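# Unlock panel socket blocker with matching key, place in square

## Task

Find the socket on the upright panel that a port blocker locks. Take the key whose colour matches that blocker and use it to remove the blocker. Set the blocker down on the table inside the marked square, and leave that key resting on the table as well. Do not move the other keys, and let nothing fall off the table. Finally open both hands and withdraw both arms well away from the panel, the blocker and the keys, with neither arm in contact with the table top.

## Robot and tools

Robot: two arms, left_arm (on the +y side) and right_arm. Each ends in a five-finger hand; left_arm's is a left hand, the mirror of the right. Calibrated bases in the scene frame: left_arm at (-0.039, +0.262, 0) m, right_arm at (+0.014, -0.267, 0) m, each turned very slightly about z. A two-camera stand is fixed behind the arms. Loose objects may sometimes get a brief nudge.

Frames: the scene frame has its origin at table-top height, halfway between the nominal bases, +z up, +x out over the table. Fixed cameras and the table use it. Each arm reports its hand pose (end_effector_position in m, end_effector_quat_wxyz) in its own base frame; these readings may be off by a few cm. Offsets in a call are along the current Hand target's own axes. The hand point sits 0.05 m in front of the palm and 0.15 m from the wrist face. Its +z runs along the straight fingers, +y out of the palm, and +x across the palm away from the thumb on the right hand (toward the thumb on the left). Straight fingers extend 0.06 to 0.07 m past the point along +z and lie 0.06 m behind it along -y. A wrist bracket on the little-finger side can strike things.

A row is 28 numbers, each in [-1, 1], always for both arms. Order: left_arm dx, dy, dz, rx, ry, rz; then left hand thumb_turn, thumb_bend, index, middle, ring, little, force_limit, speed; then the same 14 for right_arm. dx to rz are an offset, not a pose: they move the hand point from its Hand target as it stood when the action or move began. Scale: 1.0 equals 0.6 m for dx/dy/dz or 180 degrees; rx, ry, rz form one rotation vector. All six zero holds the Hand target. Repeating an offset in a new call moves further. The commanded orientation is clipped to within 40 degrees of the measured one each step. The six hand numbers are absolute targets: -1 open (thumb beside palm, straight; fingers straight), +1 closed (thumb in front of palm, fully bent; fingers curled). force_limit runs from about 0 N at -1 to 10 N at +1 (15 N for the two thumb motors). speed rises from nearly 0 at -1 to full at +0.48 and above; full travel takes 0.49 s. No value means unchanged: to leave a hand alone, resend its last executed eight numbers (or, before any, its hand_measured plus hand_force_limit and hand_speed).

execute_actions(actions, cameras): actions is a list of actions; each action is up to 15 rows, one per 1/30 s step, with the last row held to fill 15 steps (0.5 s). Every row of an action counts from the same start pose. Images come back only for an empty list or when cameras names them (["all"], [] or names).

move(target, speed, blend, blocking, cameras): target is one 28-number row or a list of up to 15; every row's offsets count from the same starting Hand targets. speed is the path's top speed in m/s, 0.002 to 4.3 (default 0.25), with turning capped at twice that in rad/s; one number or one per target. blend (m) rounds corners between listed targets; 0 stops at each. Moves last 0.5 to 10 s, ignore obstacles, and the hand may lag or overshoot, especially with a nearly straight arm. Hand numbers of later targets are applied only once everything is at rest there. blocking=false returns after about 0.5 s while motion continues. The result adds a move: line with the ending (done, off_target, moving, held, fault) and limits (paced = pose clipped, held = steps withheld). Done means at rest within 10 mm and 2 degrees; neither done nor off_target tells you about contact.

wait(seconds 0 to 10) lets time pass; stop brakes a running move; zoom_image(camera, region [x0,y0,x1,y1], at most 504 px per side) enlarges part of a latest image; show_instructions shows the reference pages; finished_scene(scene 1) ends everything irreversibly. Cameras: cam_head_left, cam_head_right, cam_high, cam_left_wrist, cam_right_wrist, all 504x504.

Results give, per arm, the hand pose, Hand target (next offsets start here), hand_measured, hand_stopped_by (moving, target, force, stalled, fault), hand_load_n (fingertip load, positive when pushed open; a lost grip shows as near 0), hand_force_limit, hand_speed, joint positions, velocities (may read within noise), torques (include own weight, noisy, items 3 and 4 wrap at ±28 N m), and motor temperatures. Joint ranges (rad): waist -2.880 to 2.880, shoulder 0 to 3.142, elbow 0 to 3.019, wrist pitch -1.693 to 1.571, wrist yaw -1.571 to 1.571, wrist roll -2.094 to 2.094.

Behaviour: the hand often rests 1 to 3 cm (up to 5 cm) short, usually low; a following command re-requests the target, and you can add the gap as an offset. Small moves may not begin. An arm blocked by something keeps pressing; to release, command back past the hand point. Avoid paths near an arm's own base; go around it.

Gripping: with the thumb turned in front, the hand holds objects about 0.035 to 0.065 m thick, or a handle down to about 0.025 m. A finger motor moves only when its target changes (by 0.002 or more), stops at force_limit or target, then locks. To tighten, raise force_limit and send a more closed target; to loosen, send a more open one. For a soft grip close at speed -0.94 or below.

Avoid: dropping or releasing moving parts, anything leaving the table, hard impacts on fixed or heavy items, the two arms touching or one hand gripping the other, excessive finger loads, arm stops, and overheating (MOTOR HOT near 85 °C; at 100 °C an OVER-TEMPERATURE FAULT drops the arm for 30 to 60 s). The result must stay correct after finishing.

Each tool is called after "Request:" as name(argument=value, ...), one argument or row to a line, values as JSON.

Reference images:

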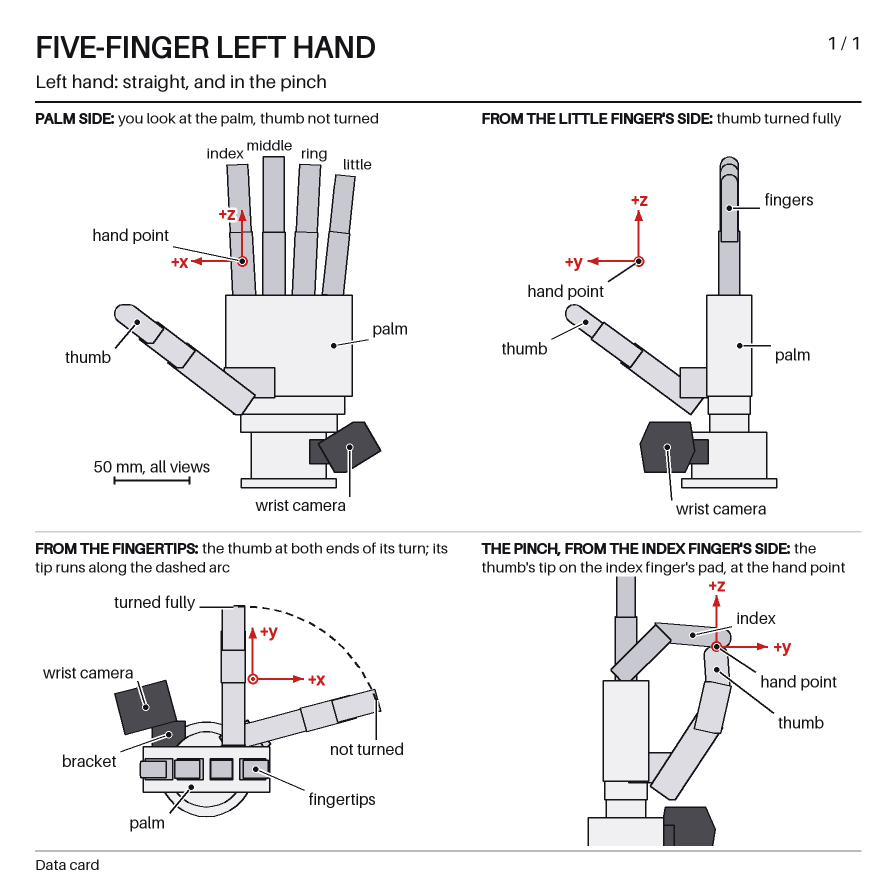

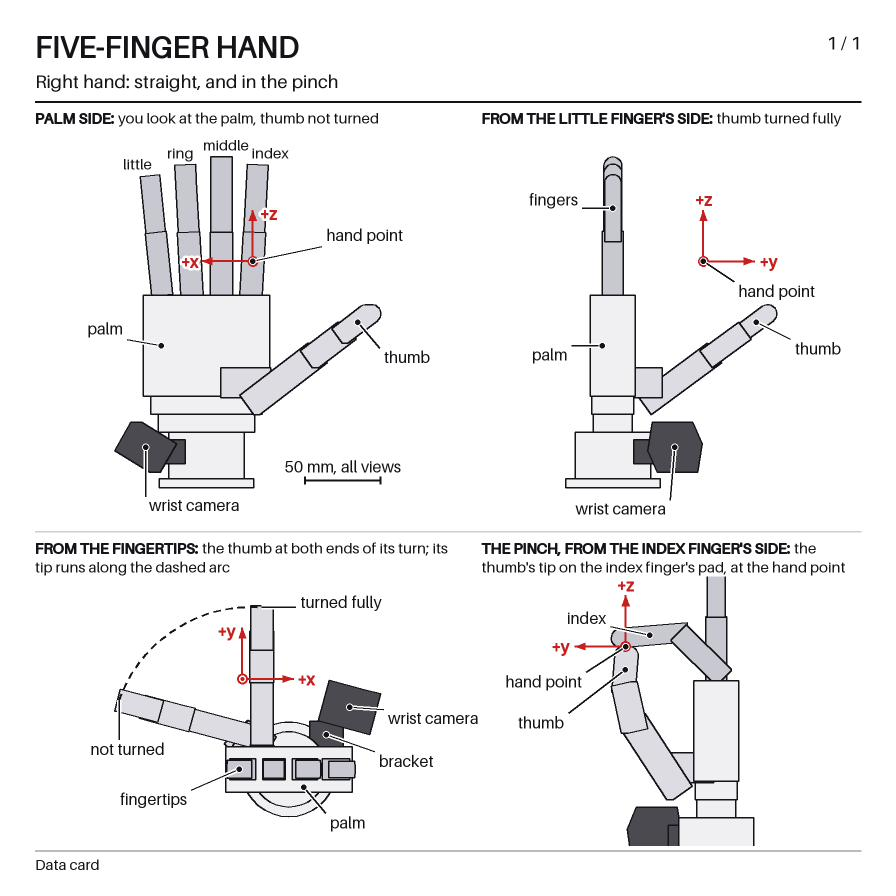

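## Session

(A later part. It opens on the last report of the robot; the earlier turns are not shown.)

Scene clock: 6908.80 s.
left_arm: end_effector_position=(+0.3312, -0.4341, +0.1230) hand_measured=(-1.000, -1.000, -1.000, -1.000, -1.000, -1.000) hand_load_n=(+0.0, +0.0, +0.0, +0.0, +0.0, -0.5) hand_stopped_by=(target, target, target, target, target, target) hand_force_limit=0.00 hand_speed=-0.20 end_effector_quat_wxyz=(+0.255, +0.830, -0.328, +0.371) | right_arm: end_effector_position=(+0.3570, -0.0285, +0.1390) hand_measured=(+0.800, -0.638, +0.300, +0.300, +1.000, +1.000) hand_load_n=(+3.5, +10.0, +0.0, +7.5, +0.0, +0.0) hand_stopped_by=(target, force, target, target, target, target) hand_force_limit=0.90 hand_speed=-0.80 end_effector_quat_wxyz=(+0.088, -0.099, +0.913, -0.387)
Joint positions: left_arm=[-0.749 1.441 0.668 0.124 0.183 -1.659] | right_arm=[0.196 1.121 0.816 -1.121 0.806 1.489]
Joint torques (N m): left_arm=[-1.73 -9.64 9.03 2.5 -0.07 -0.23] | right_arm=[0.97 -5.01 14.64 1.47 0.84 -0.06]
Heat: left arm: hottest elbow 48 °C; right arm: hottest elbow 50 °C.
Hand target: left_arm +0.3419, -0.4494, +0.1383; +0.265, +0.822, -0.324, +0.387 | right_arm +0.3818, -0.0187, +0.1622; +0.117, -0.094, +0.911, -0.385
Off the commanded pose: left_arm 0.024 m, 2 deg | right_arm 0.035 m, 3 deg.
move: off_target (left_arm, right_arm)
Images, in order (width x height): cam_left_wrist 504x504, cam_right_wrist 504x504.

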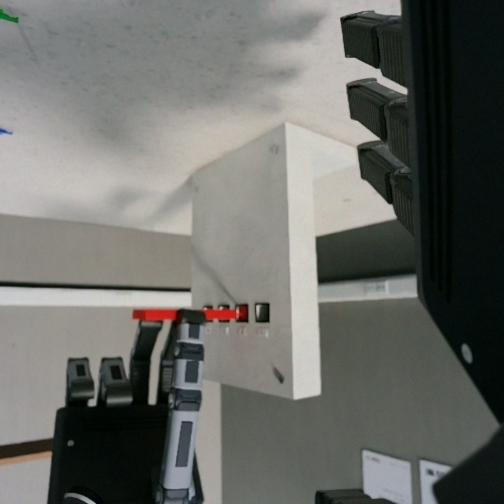

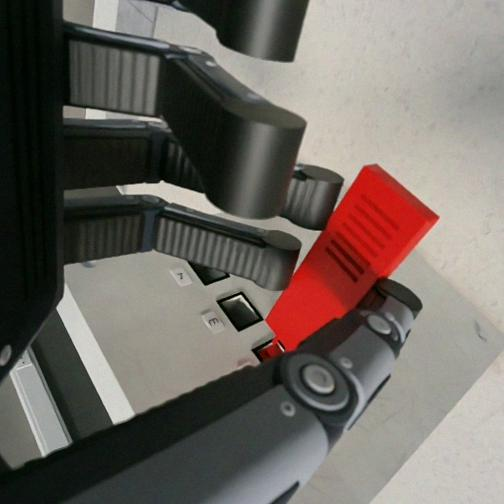

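Request:
move(
  target=[0,0,0,0,0,0,-1,-1,-1,-1,-1,-1,0,-0.2, -0.00138,-0.00707,-0.00662,0.0004,-0.00395,0.00413,0.8,-0.35,0.3,0.3,1,1,0.9,-0.8],
  speed=0.01,
  cameras=["cam_left_wrist", "cam_right_wrist"],
)

Request:
zoom_image(
  camera="cam_left_wrist",
  region=[225, 298, 255, 328],
)

Request:
zoom_image(
  camera="cam_right_wrist",
  region=[256, 334, 288, 366],
)

Scene clock: 6960.97 s.
left_arm: end_effector_position=(+0.3312, -0.4341, +0.1230) hand_measured=(-1.000, -1.000, -1.000, -1.000, -1.000, -1.000) hand_load_n=(+0.0, +0.0, +0.0, +0.0, +0.0, +0.0) hand_stopped_by=(target, target, target, target, target, target) hand_force_limit=0.00 hand_speed=-0.20 end_effector_quat_wxyz=(+0.255, +0.830, -0.328, +0.371) | right_arm: end_effector_position=(+0.3569, -0.0285, +0.1390) hand_measured=(+0.800, -0.638, +0.300, +0.300, +1.000, +1.000) hand_load_n=(+3.5, +10.0, +0.0, +7.5, +0.0, +0.5) hand_stopped_by=(target, force, target, target, target, target) hand_force_limit=0.90 hand_speed=-0.80 end_effector_quat_wxyz=(+0.088, -0.099, +0.913, -0.387)
Joint positions: left_arm=[-0.749 1.441 0.668 0.124 0.183 -1.659] | right_arm=[0.196 1.121 0.816 -1.121 0.806 1.488]
Joint torques (N m): left_arm=[-1.55 -9.64 9.03 2.51 -0.07 -0.23] | right_arm=[0.91 -5.83 14.56 1.1 0.81 -0.07]
Heat: left arm: hottest elbow 48 °C; right arm: hottest elbow 51 °C.
Hand target: left_arm +0.3419, -0.4494, +0.1383; +0.265, +0.822, -0.324, +0.387 | right_arm +0.3818, -0.0187, +0.1680; +0.125, -0.091, +0.910, -0.384
Off the commanded pose: left_arm 0.024 m, 2 deg | right_arm 0.040 m, 4 deg.
move: off_target (left_arm, right_arm)
Images, in order (width x height): cam_left_wrist 504x504, cam_right_wrist 504x504.

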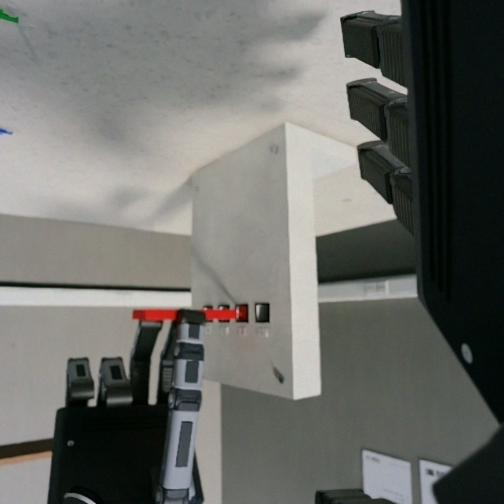

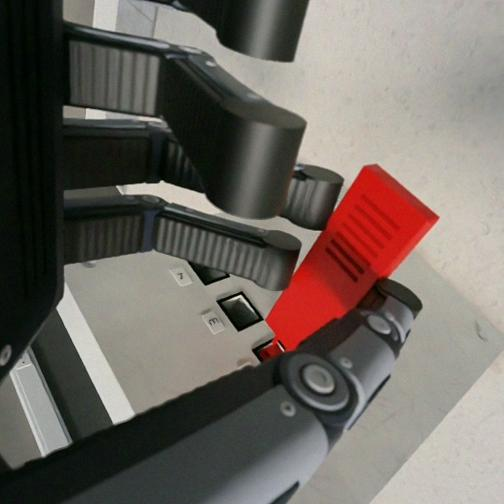

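Scaled by 16.800 from the camera's 504x504 image, which has a finer 720x720 frame.

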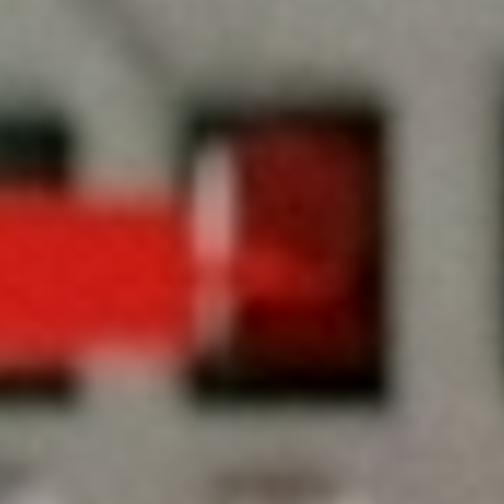

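Scaled by 15.750 from the camera's 504x504 image, which has a finer 720x720 frame.

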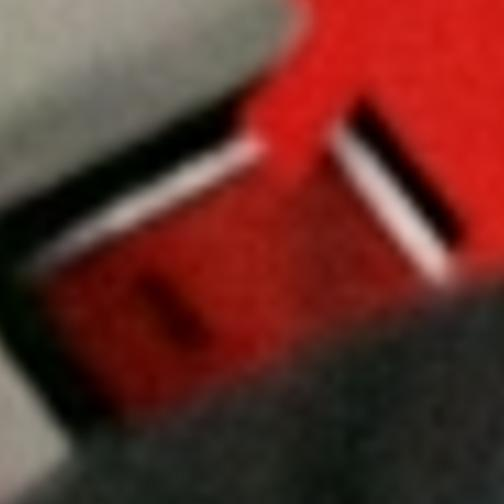

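Request:
move(
  target=[0,0,0,0,0,0,-1,-1,-1,-1,-1,-1,0,-0.2, -0.00103,-0.00471,-0.00439,0.00027,-0.00263,0.00276,0.8,-0.35,0.3,0.3,1,1,0.9,-0.8],
  speed=0.005,
  cameras=["cam_left_wrist", "cam_right_wrist"],
)

Request:
zoom_image(
  camera="cam_left_wrist",
  region=[225, 298, 255, 328],
)

Request:
zoom_image(
  camera="cam_right_wrist",
  region=[256, 334, 288, 366],
)

Scene clock: 6967.43 s.
left_arm: end_effector_position=(+0.3312, -0.4341, +0.1230) hand_measured=(-1.000, -1.000, -1.000, -1.000, -1.000, -1.000) hand_load_n=(+0.0, +0.0, +0.0, +0.0, +0.0, +0.0) hand_stopped_by=(target, target, target, target, target, target) hand_force_limit=0.00 hand_speed=-0.20 end_effector_quat_wxyz=(+0.255, +0.830, -0.328, +0.371) | right_arm: end_effector_position=(+0.3569, -0.0285, +0.1396) hand_measured=(+0.800, -0.638, +0.300, +0.300, +1.000, +1.000) hand_load_n=(+4.0, +10.0, +0.5, +7.5, +0.0, +0.0) hand_stopped_by=(target, force, target, target, target, target) hand_force_limit=0.90 hand_speed=-0.80 end_effector_quat_wxyz=(+0.089, -0.099, +0.913, -0.387)
Joint positions: left_arm=[-0.749 1.441 0.668 0.124 0.183 -1.659] | right_arm=[0.196 1.12 0.816 -1.121 0.806 1.488]
Joint torques (N m): left_arm=[-1.67 -9.7 9.05 2.48 -0.07 -0.22] | right_arm=[1.61 -6.3 14.48 1.33 0.79 -0.11]
Heat: left arm: hottest elbow 48 °C; right arm: hottest elbow 51 °C.
Hand target: left_arm +0.3419, -0.4494, +0.1383; +0.265, +0.822, -0.324, +0.387 | right_arm +0.3818, -0.0187, +0.1719; +0.131, -0.088, +0.910, -0.384
Off the commanded pose: left_arm 0.024 m, 2 deg | right_arm 0.042 m, 5 deg.
move: off_target (left_arm, right_arm)
Images, in order (width x height): cam_left_wrist 504x504, cam_right_wrist 504x504.

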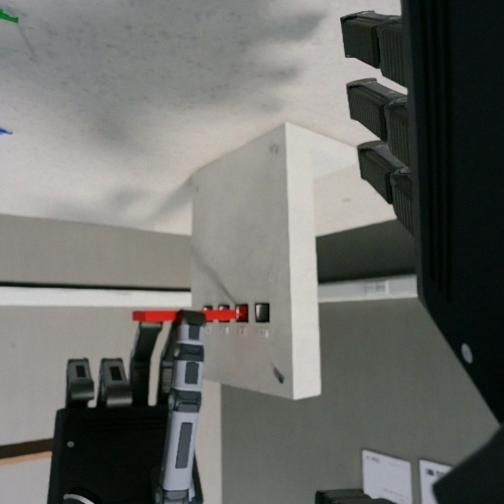

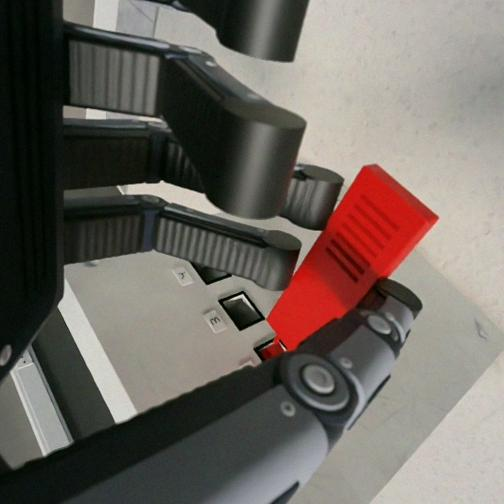

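Scaled by 16.800 from the camera's 504x504 image, which has a finer 720x720 frame.

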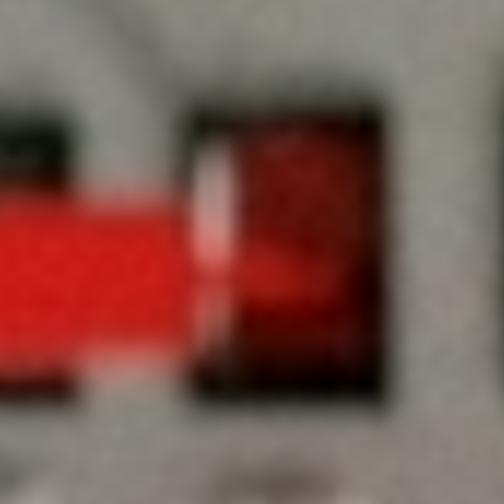

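Scaled by 15.750 from the camera's 504x504 image, which has a finer 720x720 frame.

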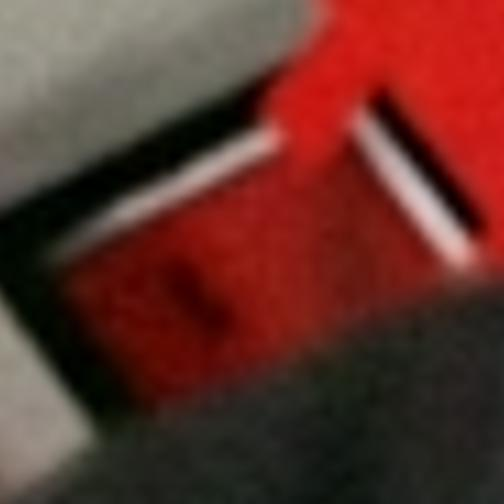

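Request:
move(
  target=[0,0,0,0,0,0,-1,-1,-1,-1,-1,-1,0,-0.2, -0.00060,-0.00236,-0.00221,0.00013,-0.00131,0.00138,0.8,-0.35,0.3,0.3,1,1,0.9,-0.8],
  speed=0.005,
  cameras=["cam_left_wrist", "cam_right_wrist"],
)

Request:
zoom_image(
  camera="cam_left_wrist",
  region=[225, 298, 255, 328],
)

Request:
zoom_image(
  camera="cam_right_wrist",
  region=[256, 334, 288, 366],
)

Scene clock: 6972.97 s.
left_arm: end_effector_position=(+0.3312, -0.4341, +0.1230) hand_measured=(-1.000, -1.000, -1.000, -1.000, -1.000, -1.000) hand_load_n=(+0.0, +0.0, +0.0, +0.0, +0.0, +0.0) hand_stopped_by=(target, target, target, target, target, target) hand_force_limit=0.00 hand_speed=-0.20 end_effector_quat_wxyz=(+0.255, +0.830, -0.328, +0.371) | right_arm: end_effector_position=(+0.3569, -0.0286, +0.1416) hand_measured=(+0.800, -0.638, +0.300, +0.300, +1.000, +1.000) hand_load_n=(+4.0, +10.0, +0.0, +7.5, +0.0, +0.0) hand_stopped_by=(target, force, target, target, target, target) hand_force_limit=0.90 hand_speed=-0.80 end_effector_quat_wxyz=(+0.092, -0.098, +0.912, -0.387)
Joint positions: left_arm=[-0.749 1.441 0.668 0.124 0.183 -1.659] | right_arm=[0.196 1.113 0.816 -1.121 0.806 1.488]
Joint torques (N m): left_arm=[-1.67 -9.58 9.06 2.47 -0.07 -0.22] | right_arm=[1.79 -6.01 14.87 1.31 0.83 -0.06]
Heat: left arm: hottest elbow 48 °C; right arm: hottest elbow 51 °C.
Hand target: left_arm +0.3419, -0.4494, +0.1383; +0.265, +0.822, -0.324, +0.387 | right_arm +0.3818, -0.0187, +0.1738; +0.133, -0.087, +0.910, -0.383
Off the commanded pose: left_arm 0.024 m, 2 deg | right_arm 0.042 m, 5 deg.
move: off_target (left_arm, right_arm)
Images, in order (width x height): cam_left_wrist 504x504, cam_right_wrist 504x504.

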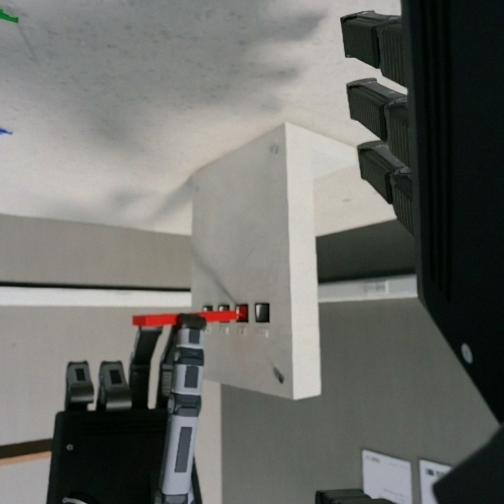

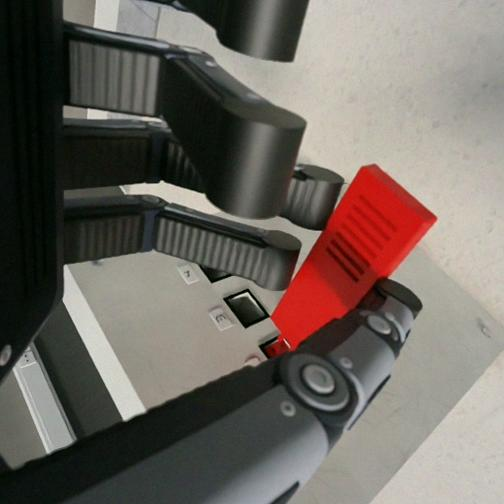

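Scaled by 16.800 from the camera's 504x504 image, which has a finer 720x720 frame.

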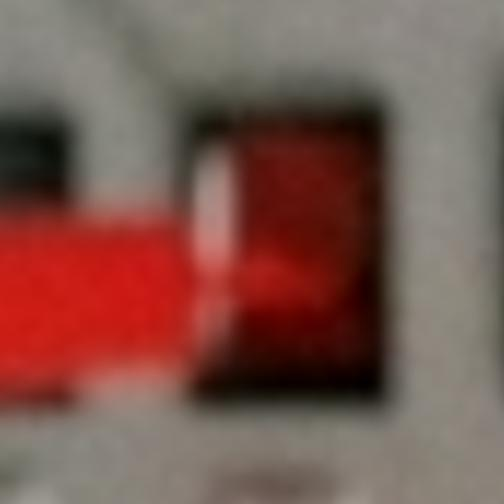

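Scaled by 15.750 from the camera's 504x504 image, which has a finer 720x720 frame.

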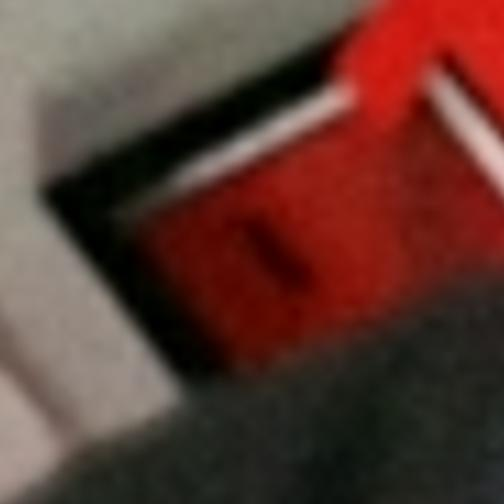

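Request:
zoom_image(
  camera="cam_left_wrist",
  region=[120, 300, 160, 340],
)

Request:
zoom_image(
  camera="cam_left_wrist",
  region=[210, 295, 250, 335],
)

Scaled by 12.600 from the camera's 504x504 image, which has a finer 720x720 frame.

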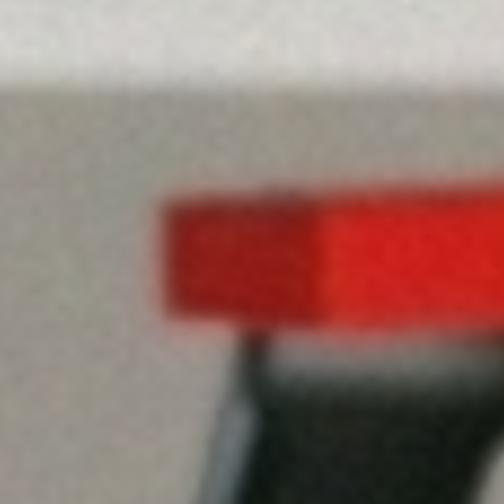

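Scaled by 12.600 from the camera's 504x504 image, which has a finer 720x720 frame.

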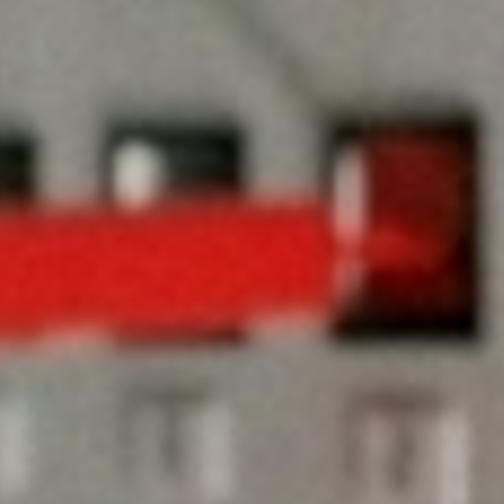

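Request:
move(
  target=[0,0,0,0,0,0,-1,-1,-1,-1,-1,-1,0,-0.2, 0.00176,0.00724,0.00675,-0.00041,0.00406,-0.00425,0.8,-0.35,0.3,0.3,1,1,0.9,-0.8],
  speed=0.01,
)

Scene clock: 7005.90 s.
left_arm: end_effector_position=(+0.3312, -0.4341, +0.1230) hand_measured=(-1.000, -1.000, -1.000, -1.000, -1.000, -1.000) hand_load_n=(+0.0, -0.5, +0.0, +0.0, +0.0, +0.0) hand_stopped_by=(target, target, target, target, target, target) hand_force_limit=0.00 hand_speed=-0.20 end_effector_quat_wxyz=(+0.255, +0.830, -0.328, +0.371) | right_arm: end_effector_position=(+0.3569, -0.0286, +0.1421) hand_measured=(+0.800, -0.638, +0.300, +0.300, +1.000, +1.000) hand_load_n=(+4.0, +10.0, +0.0, +7.5, +0.0, +0.0) hand_stopped_by=(target, force, target, target, target, target) hand_force_limit=0.90 hand_speed=-0.80 end_effector_quat_wxyz=(+0.093, -0.097, +0.912, -0.387)
Joint positions: left_arm=[-0.749 1.441 0.668 0.124 0.183 -1.659] | right_arm=[0.196 1.112 0.816 -1.121 0.806 1.488]
Joint torques (N m): left_arm=[-1.73 -9.47 9.07 2.48 -0.08 -0.23] | right_arm=[1.79 -5.25 14.74 1.26 0.87 -0.04]
Heat: left arm: hottest elbow 48 °C; right arm: hottest elbow 51 °C.
Hand target: left_arm +0.3419, -0.4494, +0.1383; +0.265, +0.822, -0.324, +0.387 | right_arm +0.3818, -0.0187, +0.1679; +0.125, -0.091, +0.910, -0.384
Off the commanded pose: left_arm 0.024 m, 2 deg | right_arm 0.037 m, 4 deg.
move: off_target (left_arm, right_arm)

Request:
move(
  target=[0,0,0,0,0,0,-1,-1,-1,-1,-1,-1,0,-0.2, 0.00099,0.00451,0.00421,-0.00026,0.00252,-0.00264,0.8,-0.35,0.3,0.3,1,1,0.9,-0.8],
  speed=0.01,
)

Scene clock: 7010.70 s.
left_arm: end_effector_position=(+0.3312, -0.4341, +0.1230) hand_measured=(-1.000, -1.000, -1.000, -1.000, -1.000, -1.000) hand_load_n=(+0.0, +0.0, +0.0, +0.0, +0.0, +0.0) hand_stopped_by=(target, target, target, target, target, target) hand_force_limit=0.00 hand_speed=-0.20 end_effector_quat_wxyz=(+0.255, +0.830, -0.328, +0.371) | right_arm: end_effector_position=(+0.3569, -0.0286, +0.1405) hand_measured=(+0.800, -0.638, +0.300, +0.300, +1.000, +1.000) hand_load_n=(+4.0, +10.0, +0.0, +7.5, +0.0, +0.0) hand_stopped_by=(target, force, target, target, target, target) hand_force_limit=0.90 hand_speed=-0.80 end_effector_quat_wxyz=(+0.090, -0.098, +0.912, -0.387)
Joint positions: left_arm=[-0.749 1.441 0.668 0.124 0.183 -1.659] | right_arm=[0.196 1.117 0.816 -1.121 0.806 1.488]
Joint torques (N m): left_arm=[-1.61 -9.7 9.03 2.5 -0.07 -0.23] | right_arm=[1.79 -4.13 14.67 1.16 0.81 -0.1]
Heat: left arm: hottest elbow 48 °C; right arm: hottest elbow 52 °C.
Hand target: left_arm +0.3419, -0.4494, +0.1383; +0.265, +0.822, -0.324, +0.387 | right_arm +0.3818, -0.0187, +0.1640; +0.120, -0.093, +0.910, -0.385
Off the commanded pose: left_arm 0.024 m, 2 deg | right_arm 0.036 m, 3 deg.
move: off_target (left_arm, right_arm)

Request:
wait(
  seconds=0.1,
  cameras=["cam_left_wrist", "cam_right_wrist"],
)

Request:
zoom_image(
  camera="cam_left_wrist",
  region=[234, 303, 252, 321],
)

Request:
zoom_image(
  camera="cam_right_wrist",
  region=[256, 334, 288, 366],
)

Request:
zoom_image(
  camera="cam_left_wrist",
  region=[210, 295, 250, 335],
)

Scene clock: 7015.27 s.
left_arm: end_effector_position=(+0.3312, -0.4341, +0.1230) hand_measured=(-1.000, -1.000, -1.000, -1.000, -1.000, -1.000) hand_load_n=(+0.0, +0.0, +0.0, +0.5, +0.0, +0.0) hand_stopped_by=(target, target, target, target, target, target) hand_force_limit=0.00 hand_speed=-0.20 end_effector_quat_wxyz=(+0.255, +0.830, -0.328, +0.371) | right_arm: end_effector_position=(+0.3569, -0.0286, +0.1405) hand_measured=(+0.800, -0.638, +0.300, +0.300, +1.000, +1.000) hand_load_n=(+3.5, +10.0, +0.0, +7.5, +0.0, +0.5) hand_stopped_by=(target, force, target, target, target, target) hand_force_limit=0.90 hand_speed=-0.80 end_effector_quat_wxyz=(+0.090, -0.098, +0.912, -0.387)
Joint positions: left_arm=[-0.749 1.441 0.668 0.124 0.183 -1.659] | right_arm=[0.196 1.117 0.816 -1.121 0.806 1.488]
Joint torques (N m): left_arm=[-1.67 -9.58 9.05 2.5 -0.08 -0.23] | right_arm=[2.02 -3.78 14.69 1.2 0.83 -0.06]
Heat: left arm: hottest elbow 48 °C; right arm: hottest elbow 52 °C.
Hand target: left_arm +0.3419, -0.4494, +0.1383; +0.265, +0.822, -0.324, +0.387 | right_arm +0.3818, -0.0187, +0.1640; +0.120, -0.093, +0.910, -0.385
Off the commanded pose: left_arm 0.024 m, 2 deg | right_arm 0.036 m, 3 deg.
wait: 0.10 s; at rest from the start
Images, in order (width x height): cam_left_wrist 504x504, cam_right_wrist 504x504.

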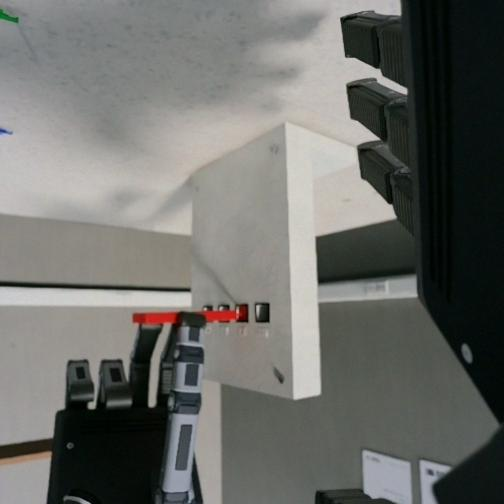

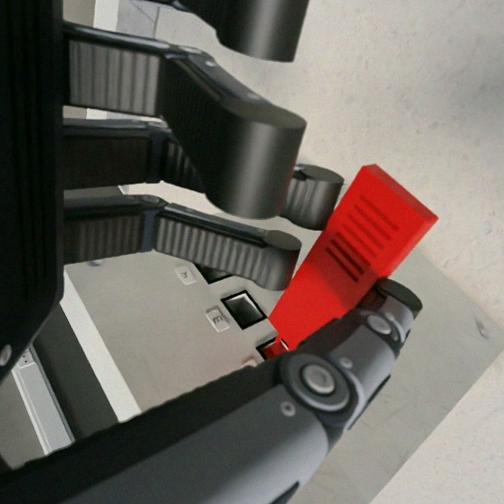

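Scaled by 28.000 from the camera's 504x504 image, which has a finer 720x720 frame.

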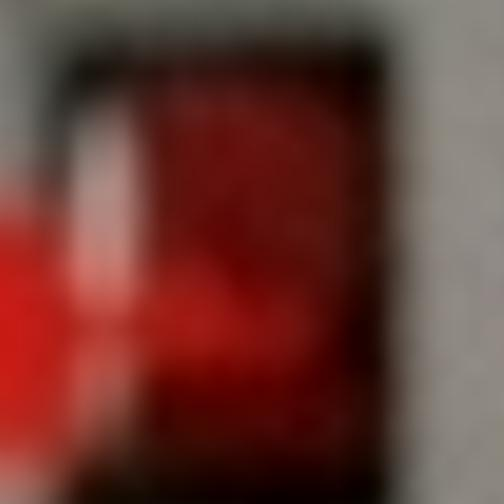

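Scaled by 15.750 from the camera's 504x504 image, which has a finer 720x720 frame.

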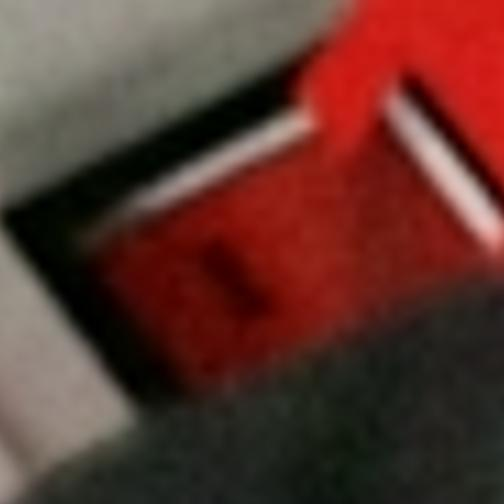

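Scaled by 12.600 from the camera's 504x504 image, which has a finer 720x720 frame.

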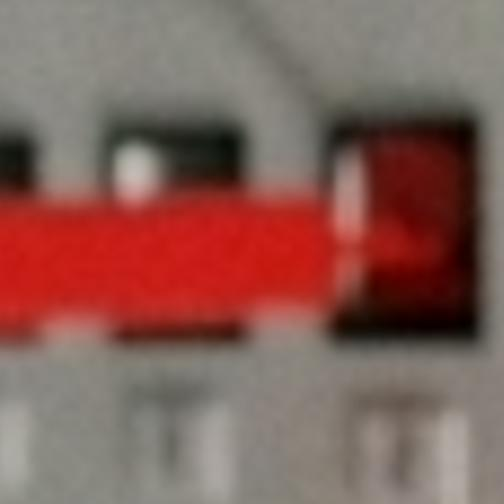

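Request:
zoom_image(
  camera="cam_left_wrist",
  region=[120, 300, 160, 340],
)

Request:
zoom_image(
  camera="cam_left_wrist",
  region=[110, 280, 260, 430],
)

Request:
zoom_image(
  camera="cam_right_wrist",
  region=[200, 150, 450, 400],
)

Scaled by 12.600 from the camera's 504x504 image, which has a finer 720x720 frame.

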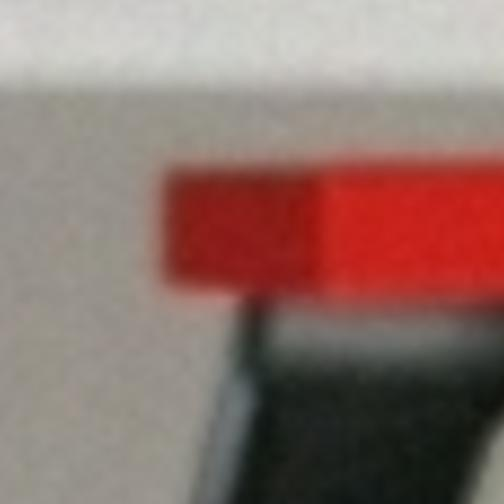

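Scaled by 3.360 from the camera's 504x504 image, which has a finer 720x720 frame.

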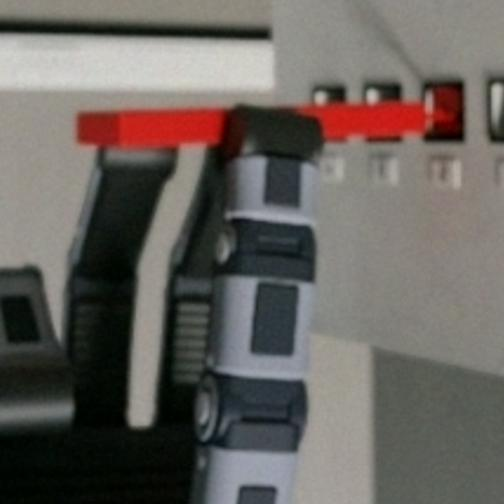

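Scaled by 2.016 from the camera's 504x504 image, which has a finer 720x720 frame.

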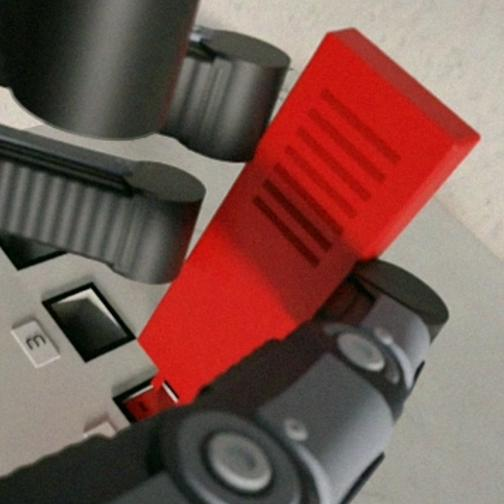

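Request:
move(
  target=[0,0,0,0,0,0,-1,-1,-1,-1,-1,-1,0,-0.2, 0.00018,0.00079,0.00073,-0.00005,0.00044,-0.00046,0.8,-0.35,0.3,0.3,1,1,0.9,-0.8],
  speed=0.01,
)

Scene clock: 7064.57 s.
left_arm: end_effector_position=(+0.3312, -0.4341, +0.1230) hand_measured=(-1.000, -1.000, -1.000, -1.000, -1.000, -1.000) hand_load_n=(+0.0, +0.0, +0.0, +0.0, +0.0, +0.0) hand_stopped_by=(target, target, target, target, target, target) hand_force_limit=0.00 hand_speed=-0.20 end_effector_quat_wxyz=(+0.255, +0.830, -0.328, +0.371) | right_arm: end_effector_position=(+0.3569, -0.0286, +0.1402) hand_measured=(+0.800, -0.638, +0.300, +0.300, +1.000, +1.000) hand_load_n=(+4.0, +10.0, +0.0, +7.5, +0.0, +0.0) hand_stopped_by=(target, force, target, target, target, target) hand_force_limit=0.90 hand_speed=-0.80 end_effector_quat_wxyz=(+0.090, -0.098, +0.912, -0.387)
Joint positions: left_arm=[-0.749 1.441 0.668 0.124 0.183 -1.659] | right_arm=[0.196 1.118 0.816 -1.121 0.806 1.488]
Joint torques (N m): left_arm=[-1.49 -9.64 9.06 2.48 -0.08 -0.22] | right_arm=[1.79 -5.01 14.74 1.18 0.77 -0.06]
Heat: left arm: hottest elbow 48 °C; right arm: hottest elbow 52 °C.
Hand target: left_arm +0.3419, -0.4494, +0.1383; +0.265, +0.822, -0.324, +0.387 | right_arm +0.3818, -0.0187, +0.1634; +0.119, -0.093, +0.911, -0.385
Off the commanded pose: left_arm 0.024 m, 2 deg | right_arm 0.035 m, 3 deg.
move: off_target (left_arm, right_arm)

Request:
move(
  target=[0,0,0,0,0,0,-1,-1,-1,-1,-1,-1,0,-0.2, 0,0,0,0,0,0,0.8,-0.35,0.5,0.3,1,1,-0.6,-0.94],
  speed=0.01,
  cameras=["cam_left_wrist", "cam_right_wrist"],
)

Scene clock: 7070.33 s.
left_arm: end_effector_position=(+0.3312, -0.4341, +0.1230) hand_measured=(-1.000, -1.000, -1.000, -1.000, -1.000, -1.000) hand_load_n=(+0.0, -0.5, +0.0, +0.0, +0.0, +0.0) hand_stopped_by=(target, target, target, target, target, target) hand_force_limit=0.00 hand_speed=-0.20 end_effector_quat_wxyz=(+0.255, +0.830, -0.328, +0.371) | right_arm: end_effector_position=(+0.3569, -0.0286, +0.1401) hand_measured=(+0.800, -0.638, +0.500, +0.300, +1.000, +1.000) hand_load_n=(+3.5, +10.0, +0.0, +7.5, +0.5, +0.0) hand_stopped_by=(target, force, target, target, target, target) hand_force_limit=-0.60 hand_speed=-0.94 end_effector_quat_wxyz=(+0.090, -0.098, +0.912, -0.387)
Joint positions: left_arm=[-0.749 1.441 0.668 0.124 0.183 -1.659] | right_arm=[0.196 1.118 0.816 -1.121 0.806 1.488]
Joint torques (N m): left_arm=[-1.61 -9.58 9.05 2.51 -0.07 -0.24] | right_arm=[0.73 -4.66 14.41 1.13 0.84 -0.09]
Heat: left arm: hottest elbow 48 °C; right arm: hottest elbow 52 °C.
Hand target: left_arm +0.3419, -0.4494, +0.1383; +0.265, +0.822, -0.324, +0.387 | right_arm +0.3818, -0.0187, +0.1635; +0.119, -0.093, +0.911, -0.385
Off the commanded pose: left_arm 0.024 m, 2 deg | right_arm 0.035 m, 3 deg.
move: off_target (left_arm, right_arm)
Images, in order (width x height): cam_left_wrist 504x504, cam_right_wrist 504x504.

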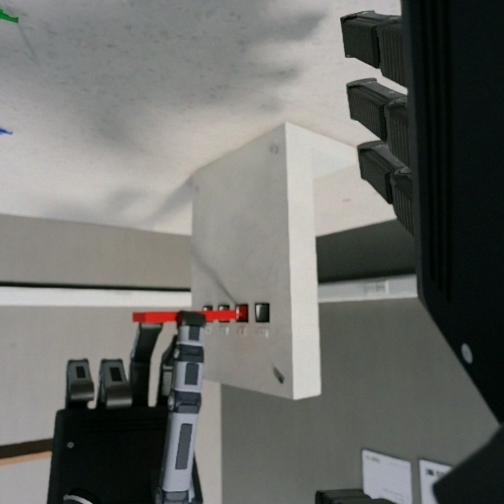

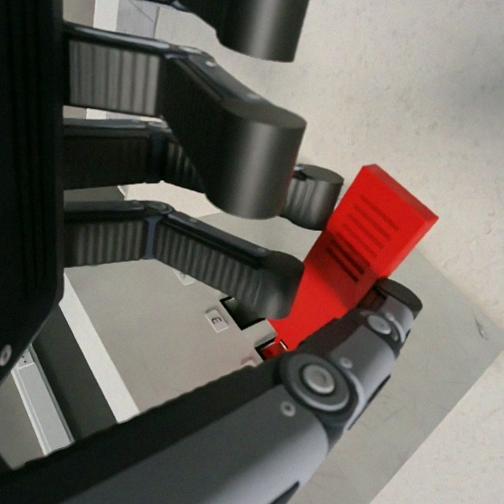

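Request:
move(
  target=[0,0,0,0,0,0,-1,-1,-1,-1,-1,-1,0,-0.2, 0,0,0,0,0,0,0.8,-0.35,0.1,0.3,1,1,0.9,-0.8],
  speed=0.01,
  cameras=["cam_left_wrist", "cam_right_wrist"],
)

Request:
zoom_image(
  camera="cam_left_wrist",
  region=[225, 298, 255, 328],
)

Request:
zoom_image(
  camera="cam_right_wrist",
  region=[256, 334, 288, 366],
)

Scene clock: 7086.07 s.
left_arm: end_effector_position=(+0.3312, -0.4341, +0.1230) hand_measured=(-1.000, -1.000, -1.000, -1.000, -1.000, -1.000) hand_load_n=(-0.5, +0.0, +0.0, +0.0, +0.0, +0.0) hand_stopped_by=(target, target, target, target, target, target) hand_force_limit=0.00 hand_speed=-0.20 end_effector_quat_wxyz=(+0.255, +0.830, -0.328, +0.371) | right_arm: end_effector_position=(+0.3569, -0.0286, +0.1401) hand_measured=(+0.800, -0.638, +0.100, +0.300, +1.000, +1.000) hand_load_n=(+4.0, +10.0, +0.0, +8.0, +0.0, +0.0) hand_stopped_by=(target, force, target, target, target, target) hand_force_limit=0.90 hand_speed=-0.80 end_effector_quat_wxyz=(+0.090, -0.098, +0.912, -0.387)
Joint positions: left_arm=[-0.749 1.441 0.668 0.124 0.183 -1.659] | right_arm=[0.196 1.118 0.816 -1.121 0.806 1.488]
Joint torques (N m): left_arm=[-1.67 -9.58 9.06 2.5 -0.07 -0.22] | right_arm=[1.55 -4.54 14.41 1.2 0.84 -0.12]
Heat: left arm: hottest elbow 48 °C; right arm: hottest elbow 52 °C.
Hand target: left_arm +0.3419, -0.4494, +0.1383; +0.265, +0.822, -0.324, +0.387 | right_arm +0.3818, -0.0187, +0.1635; +0.119, -0.093, +0.911, -0.385
Off the commanded pose: left_arm 0.024 m, 2 deg | right_arm 0.036 m, 3 deg.
move: off_target (left_arm, right_arm)
Images, in order (width x height): cam_left_wrist 504x504, cam_right_wrist 504x504.

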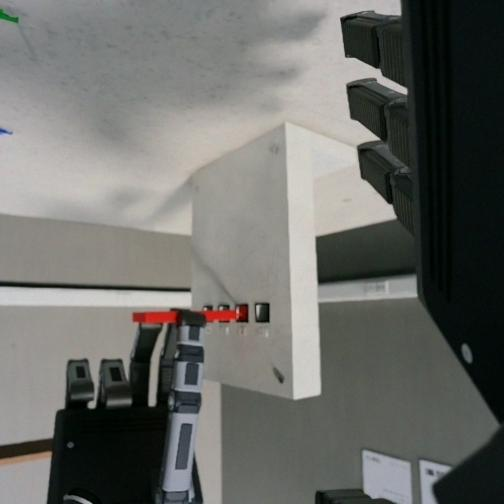

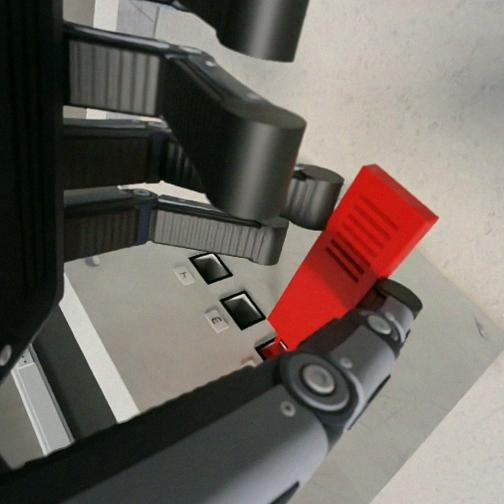

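Scaled by 16.800 from the camera's 504x504 image, which has a finer 720x720 frame.

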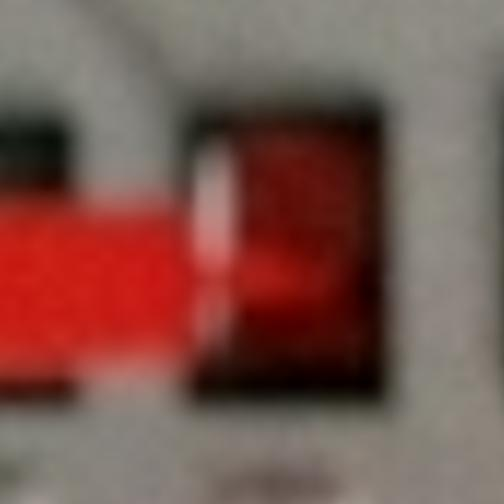

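Scaled by 15.750 from the camera's 504x504 image, which has a finer 720x720 frame.

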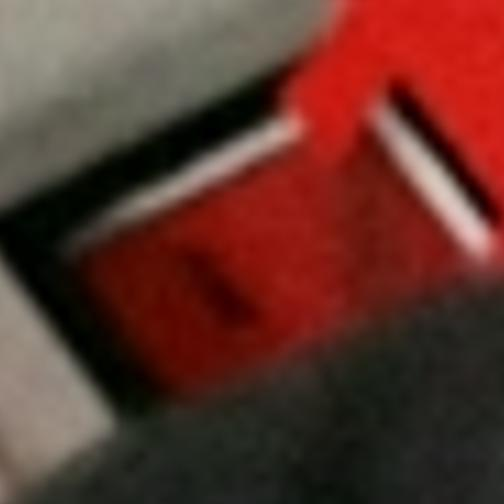

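Request:
move(
  target=[0,0,0,0,0,0,-1,-1,-1,-1,-1,-1,0,-0.2, -0.00704,-0.00068,0.00003,-0.00001,0.00011,-0.00011,0.8,-0.35,0.1,0.3,1,1,0.9,-0.8],
  speed=0.03,
  cameras=["cam_left_wrist", "cam_right_wrist"],
)

Request:
zoom_image(
  camera="cam_left_wrist",
  region=[225, 298, 255, 328],
)

Request:
zoom_image(
  camera="cam_right_wrist",
  region=[256, 334, 288, 366],
)

Scene clock: 7120.67 s.
left_arm: end_effector_position=(+0.3312, -0.4341, +0.1230) hand_measured=(-1.000, -1.000, -1.000, -1.000, -1.000, -1.000) hand_load_n=(+0.0, +0.0, +0.0, +0.0, +0.0, +0.0) hand_stopped_by=(target, target, target, target, target, target) hand_force_limit=0.00 hand_speed=-0.20 end_effector_quat_wxyz=(+0.255, +0.830, -0.328, +0.371) | right_arm: end_effector_position=(+0.3643, -0.0271, +0.1448) hand_measured=(+0.800, -0.636, +0.100, +0.300, +1.000, +1.000) hand_load_n=(+0.0, +0.0, +0.0, +0.0, +0.5, +0.5) hand_stopped_by=(target, force, target, target, target, target) hand_force_limit=0.90 hand_speed=-0.80 end_effector_quat_wxyz=(+0.093, -0.098, +0.912, -0.387)
Joint positions: left_arm=[-0.749 1.441 0.668 0.124 0.183 -1.659] | right_arm=[0.196 1.131 0.837 -1.121 0.806 1.486]
Joint torques (N m): left_arm=[-1.67 -9.7 9.03 2.48 -0.08 -0.22] | right_arm=[1.32 -5.36 13.79 1.01 0.85 -0.07]
Heat: left arm: hottest elbow 48 °C; right arm: hottest elbow 52 °C.
Hand target: left_arm +0.3419, -0.4494, +0.1383; +0.265, +0.822, -0.324, +0.387 | right_arm +0.3858, -0.0179, +0.1643; +0.119, -0.094, +0.911, -0.385
Off the commanded pose: left_arm 0.024 m, 2 deg | right_arm 0.030 m, 3 deg.
move: off_target (left_arm, right_arm)
Images, in order (width x height): cam_left_wrist 504x504, cam_right_wrist 504x504.

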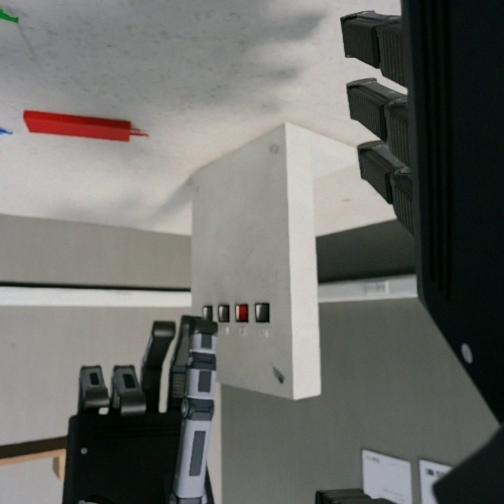

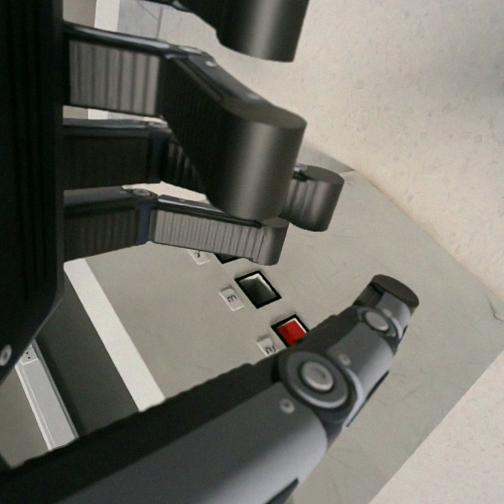

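Scaled by 16.800 from the camera's 504x504 image, which has a finer 720x720 frame.

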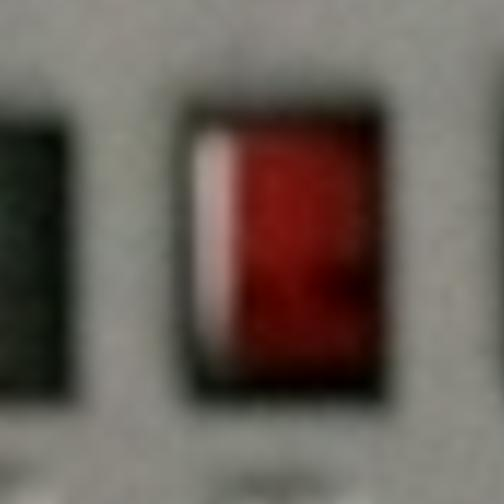

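Scaled by 15.750 from the camera's 504x504 image, which has a finer 720x720 frame.

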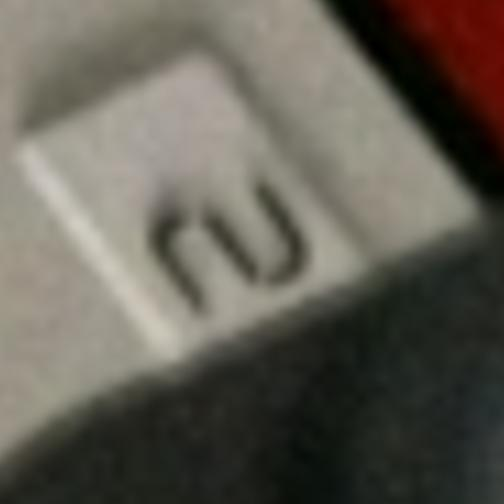

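Request:
wait(
  seconds=0.1,
  cameras=["all"],
)

Scene clock: 7125.77 s.
left_arm: end_effector_position=(+0.3312, -0.4341, +0.1230) hand_measured=(-1.000, -1.000, -1.000, -1.000, -1.000, -1.000) hand_load_n=(+0.0, +0.0, +0.0, +0.0, +0.0, +0.0) hand_stopped_by=(target, target, target, target, target, target) hand_force_limit=0.00 hand_speed=-0.20 end_effector_quat_wxyz=(+0.255, +0.830, -0.328, +0.371) | right_arm: end_effector_position=(+0.3643, -0.0271, +0.1448) hand_measured=(+0.800, -0.636, +0.100, +0.300, +1.000, +1.000) hand_load_n=(+0.0, +0.0, +0.0, +0.0, +0.0, +0.0) hand_stopped_by=(target, force, target, target, target, target) hand_force_limit=0.90 hand_speed=-0.80 end_effector_quat_wxyz=(+0.093, -0.098, +0.912, -0.387)
Joint positions: left_arm=[-0.749 1.441 0.668 0.124 0.183 -1.659] | right_arm=[0.196 1.131 0.837 -1.121 0.806 1.486]
Joint torques (N m): left_arm=[-1.67 -9.64 9.06 2.5 -0.08 -0.23] | right_arm=[2.2 -4.48 13.63 1.18 0.79 -0.07]
Heat: left arm: hottest elbow 48 °C; right arm: hottest elbow 52 °C.
Hand target: left_arm +0.3419, -0.4494, +0.1383; +0.265, +0.822, -0.324, +0.387 | right_arm +0.3858, -0.0179, +0.1643; +0.119, -0.094, +0.911, -0.385
Off the commanded pose: left_arm 0.024 m, 2 deg | right_arm 0.030 m, 3 deg.
wait: 0.10 s; at rest from the start

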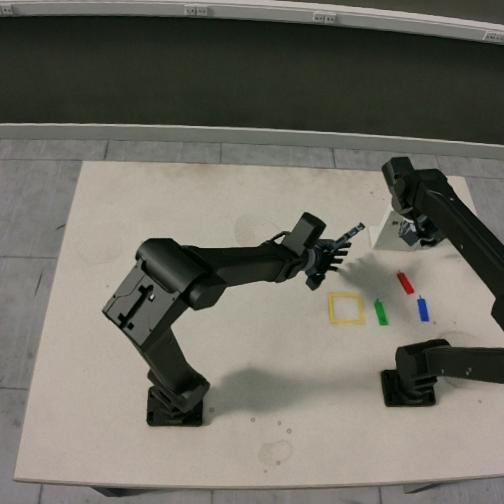

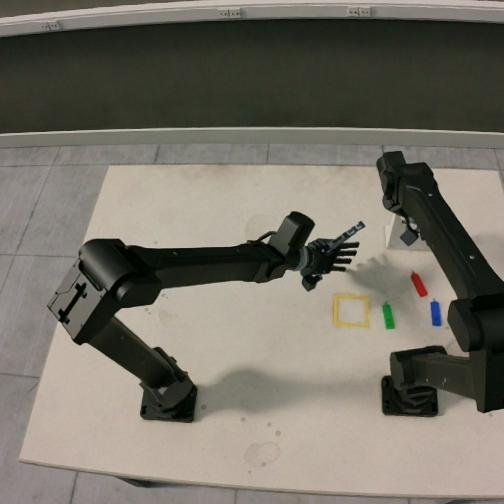

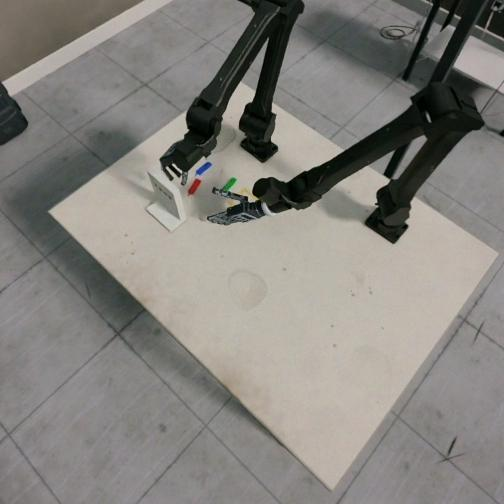

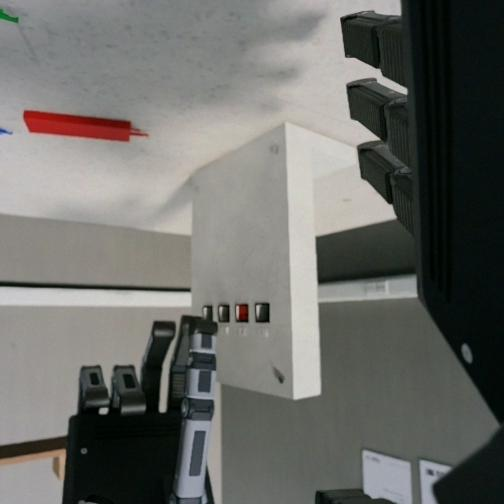

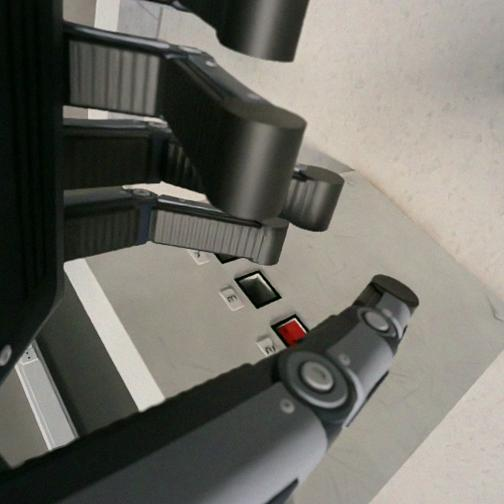

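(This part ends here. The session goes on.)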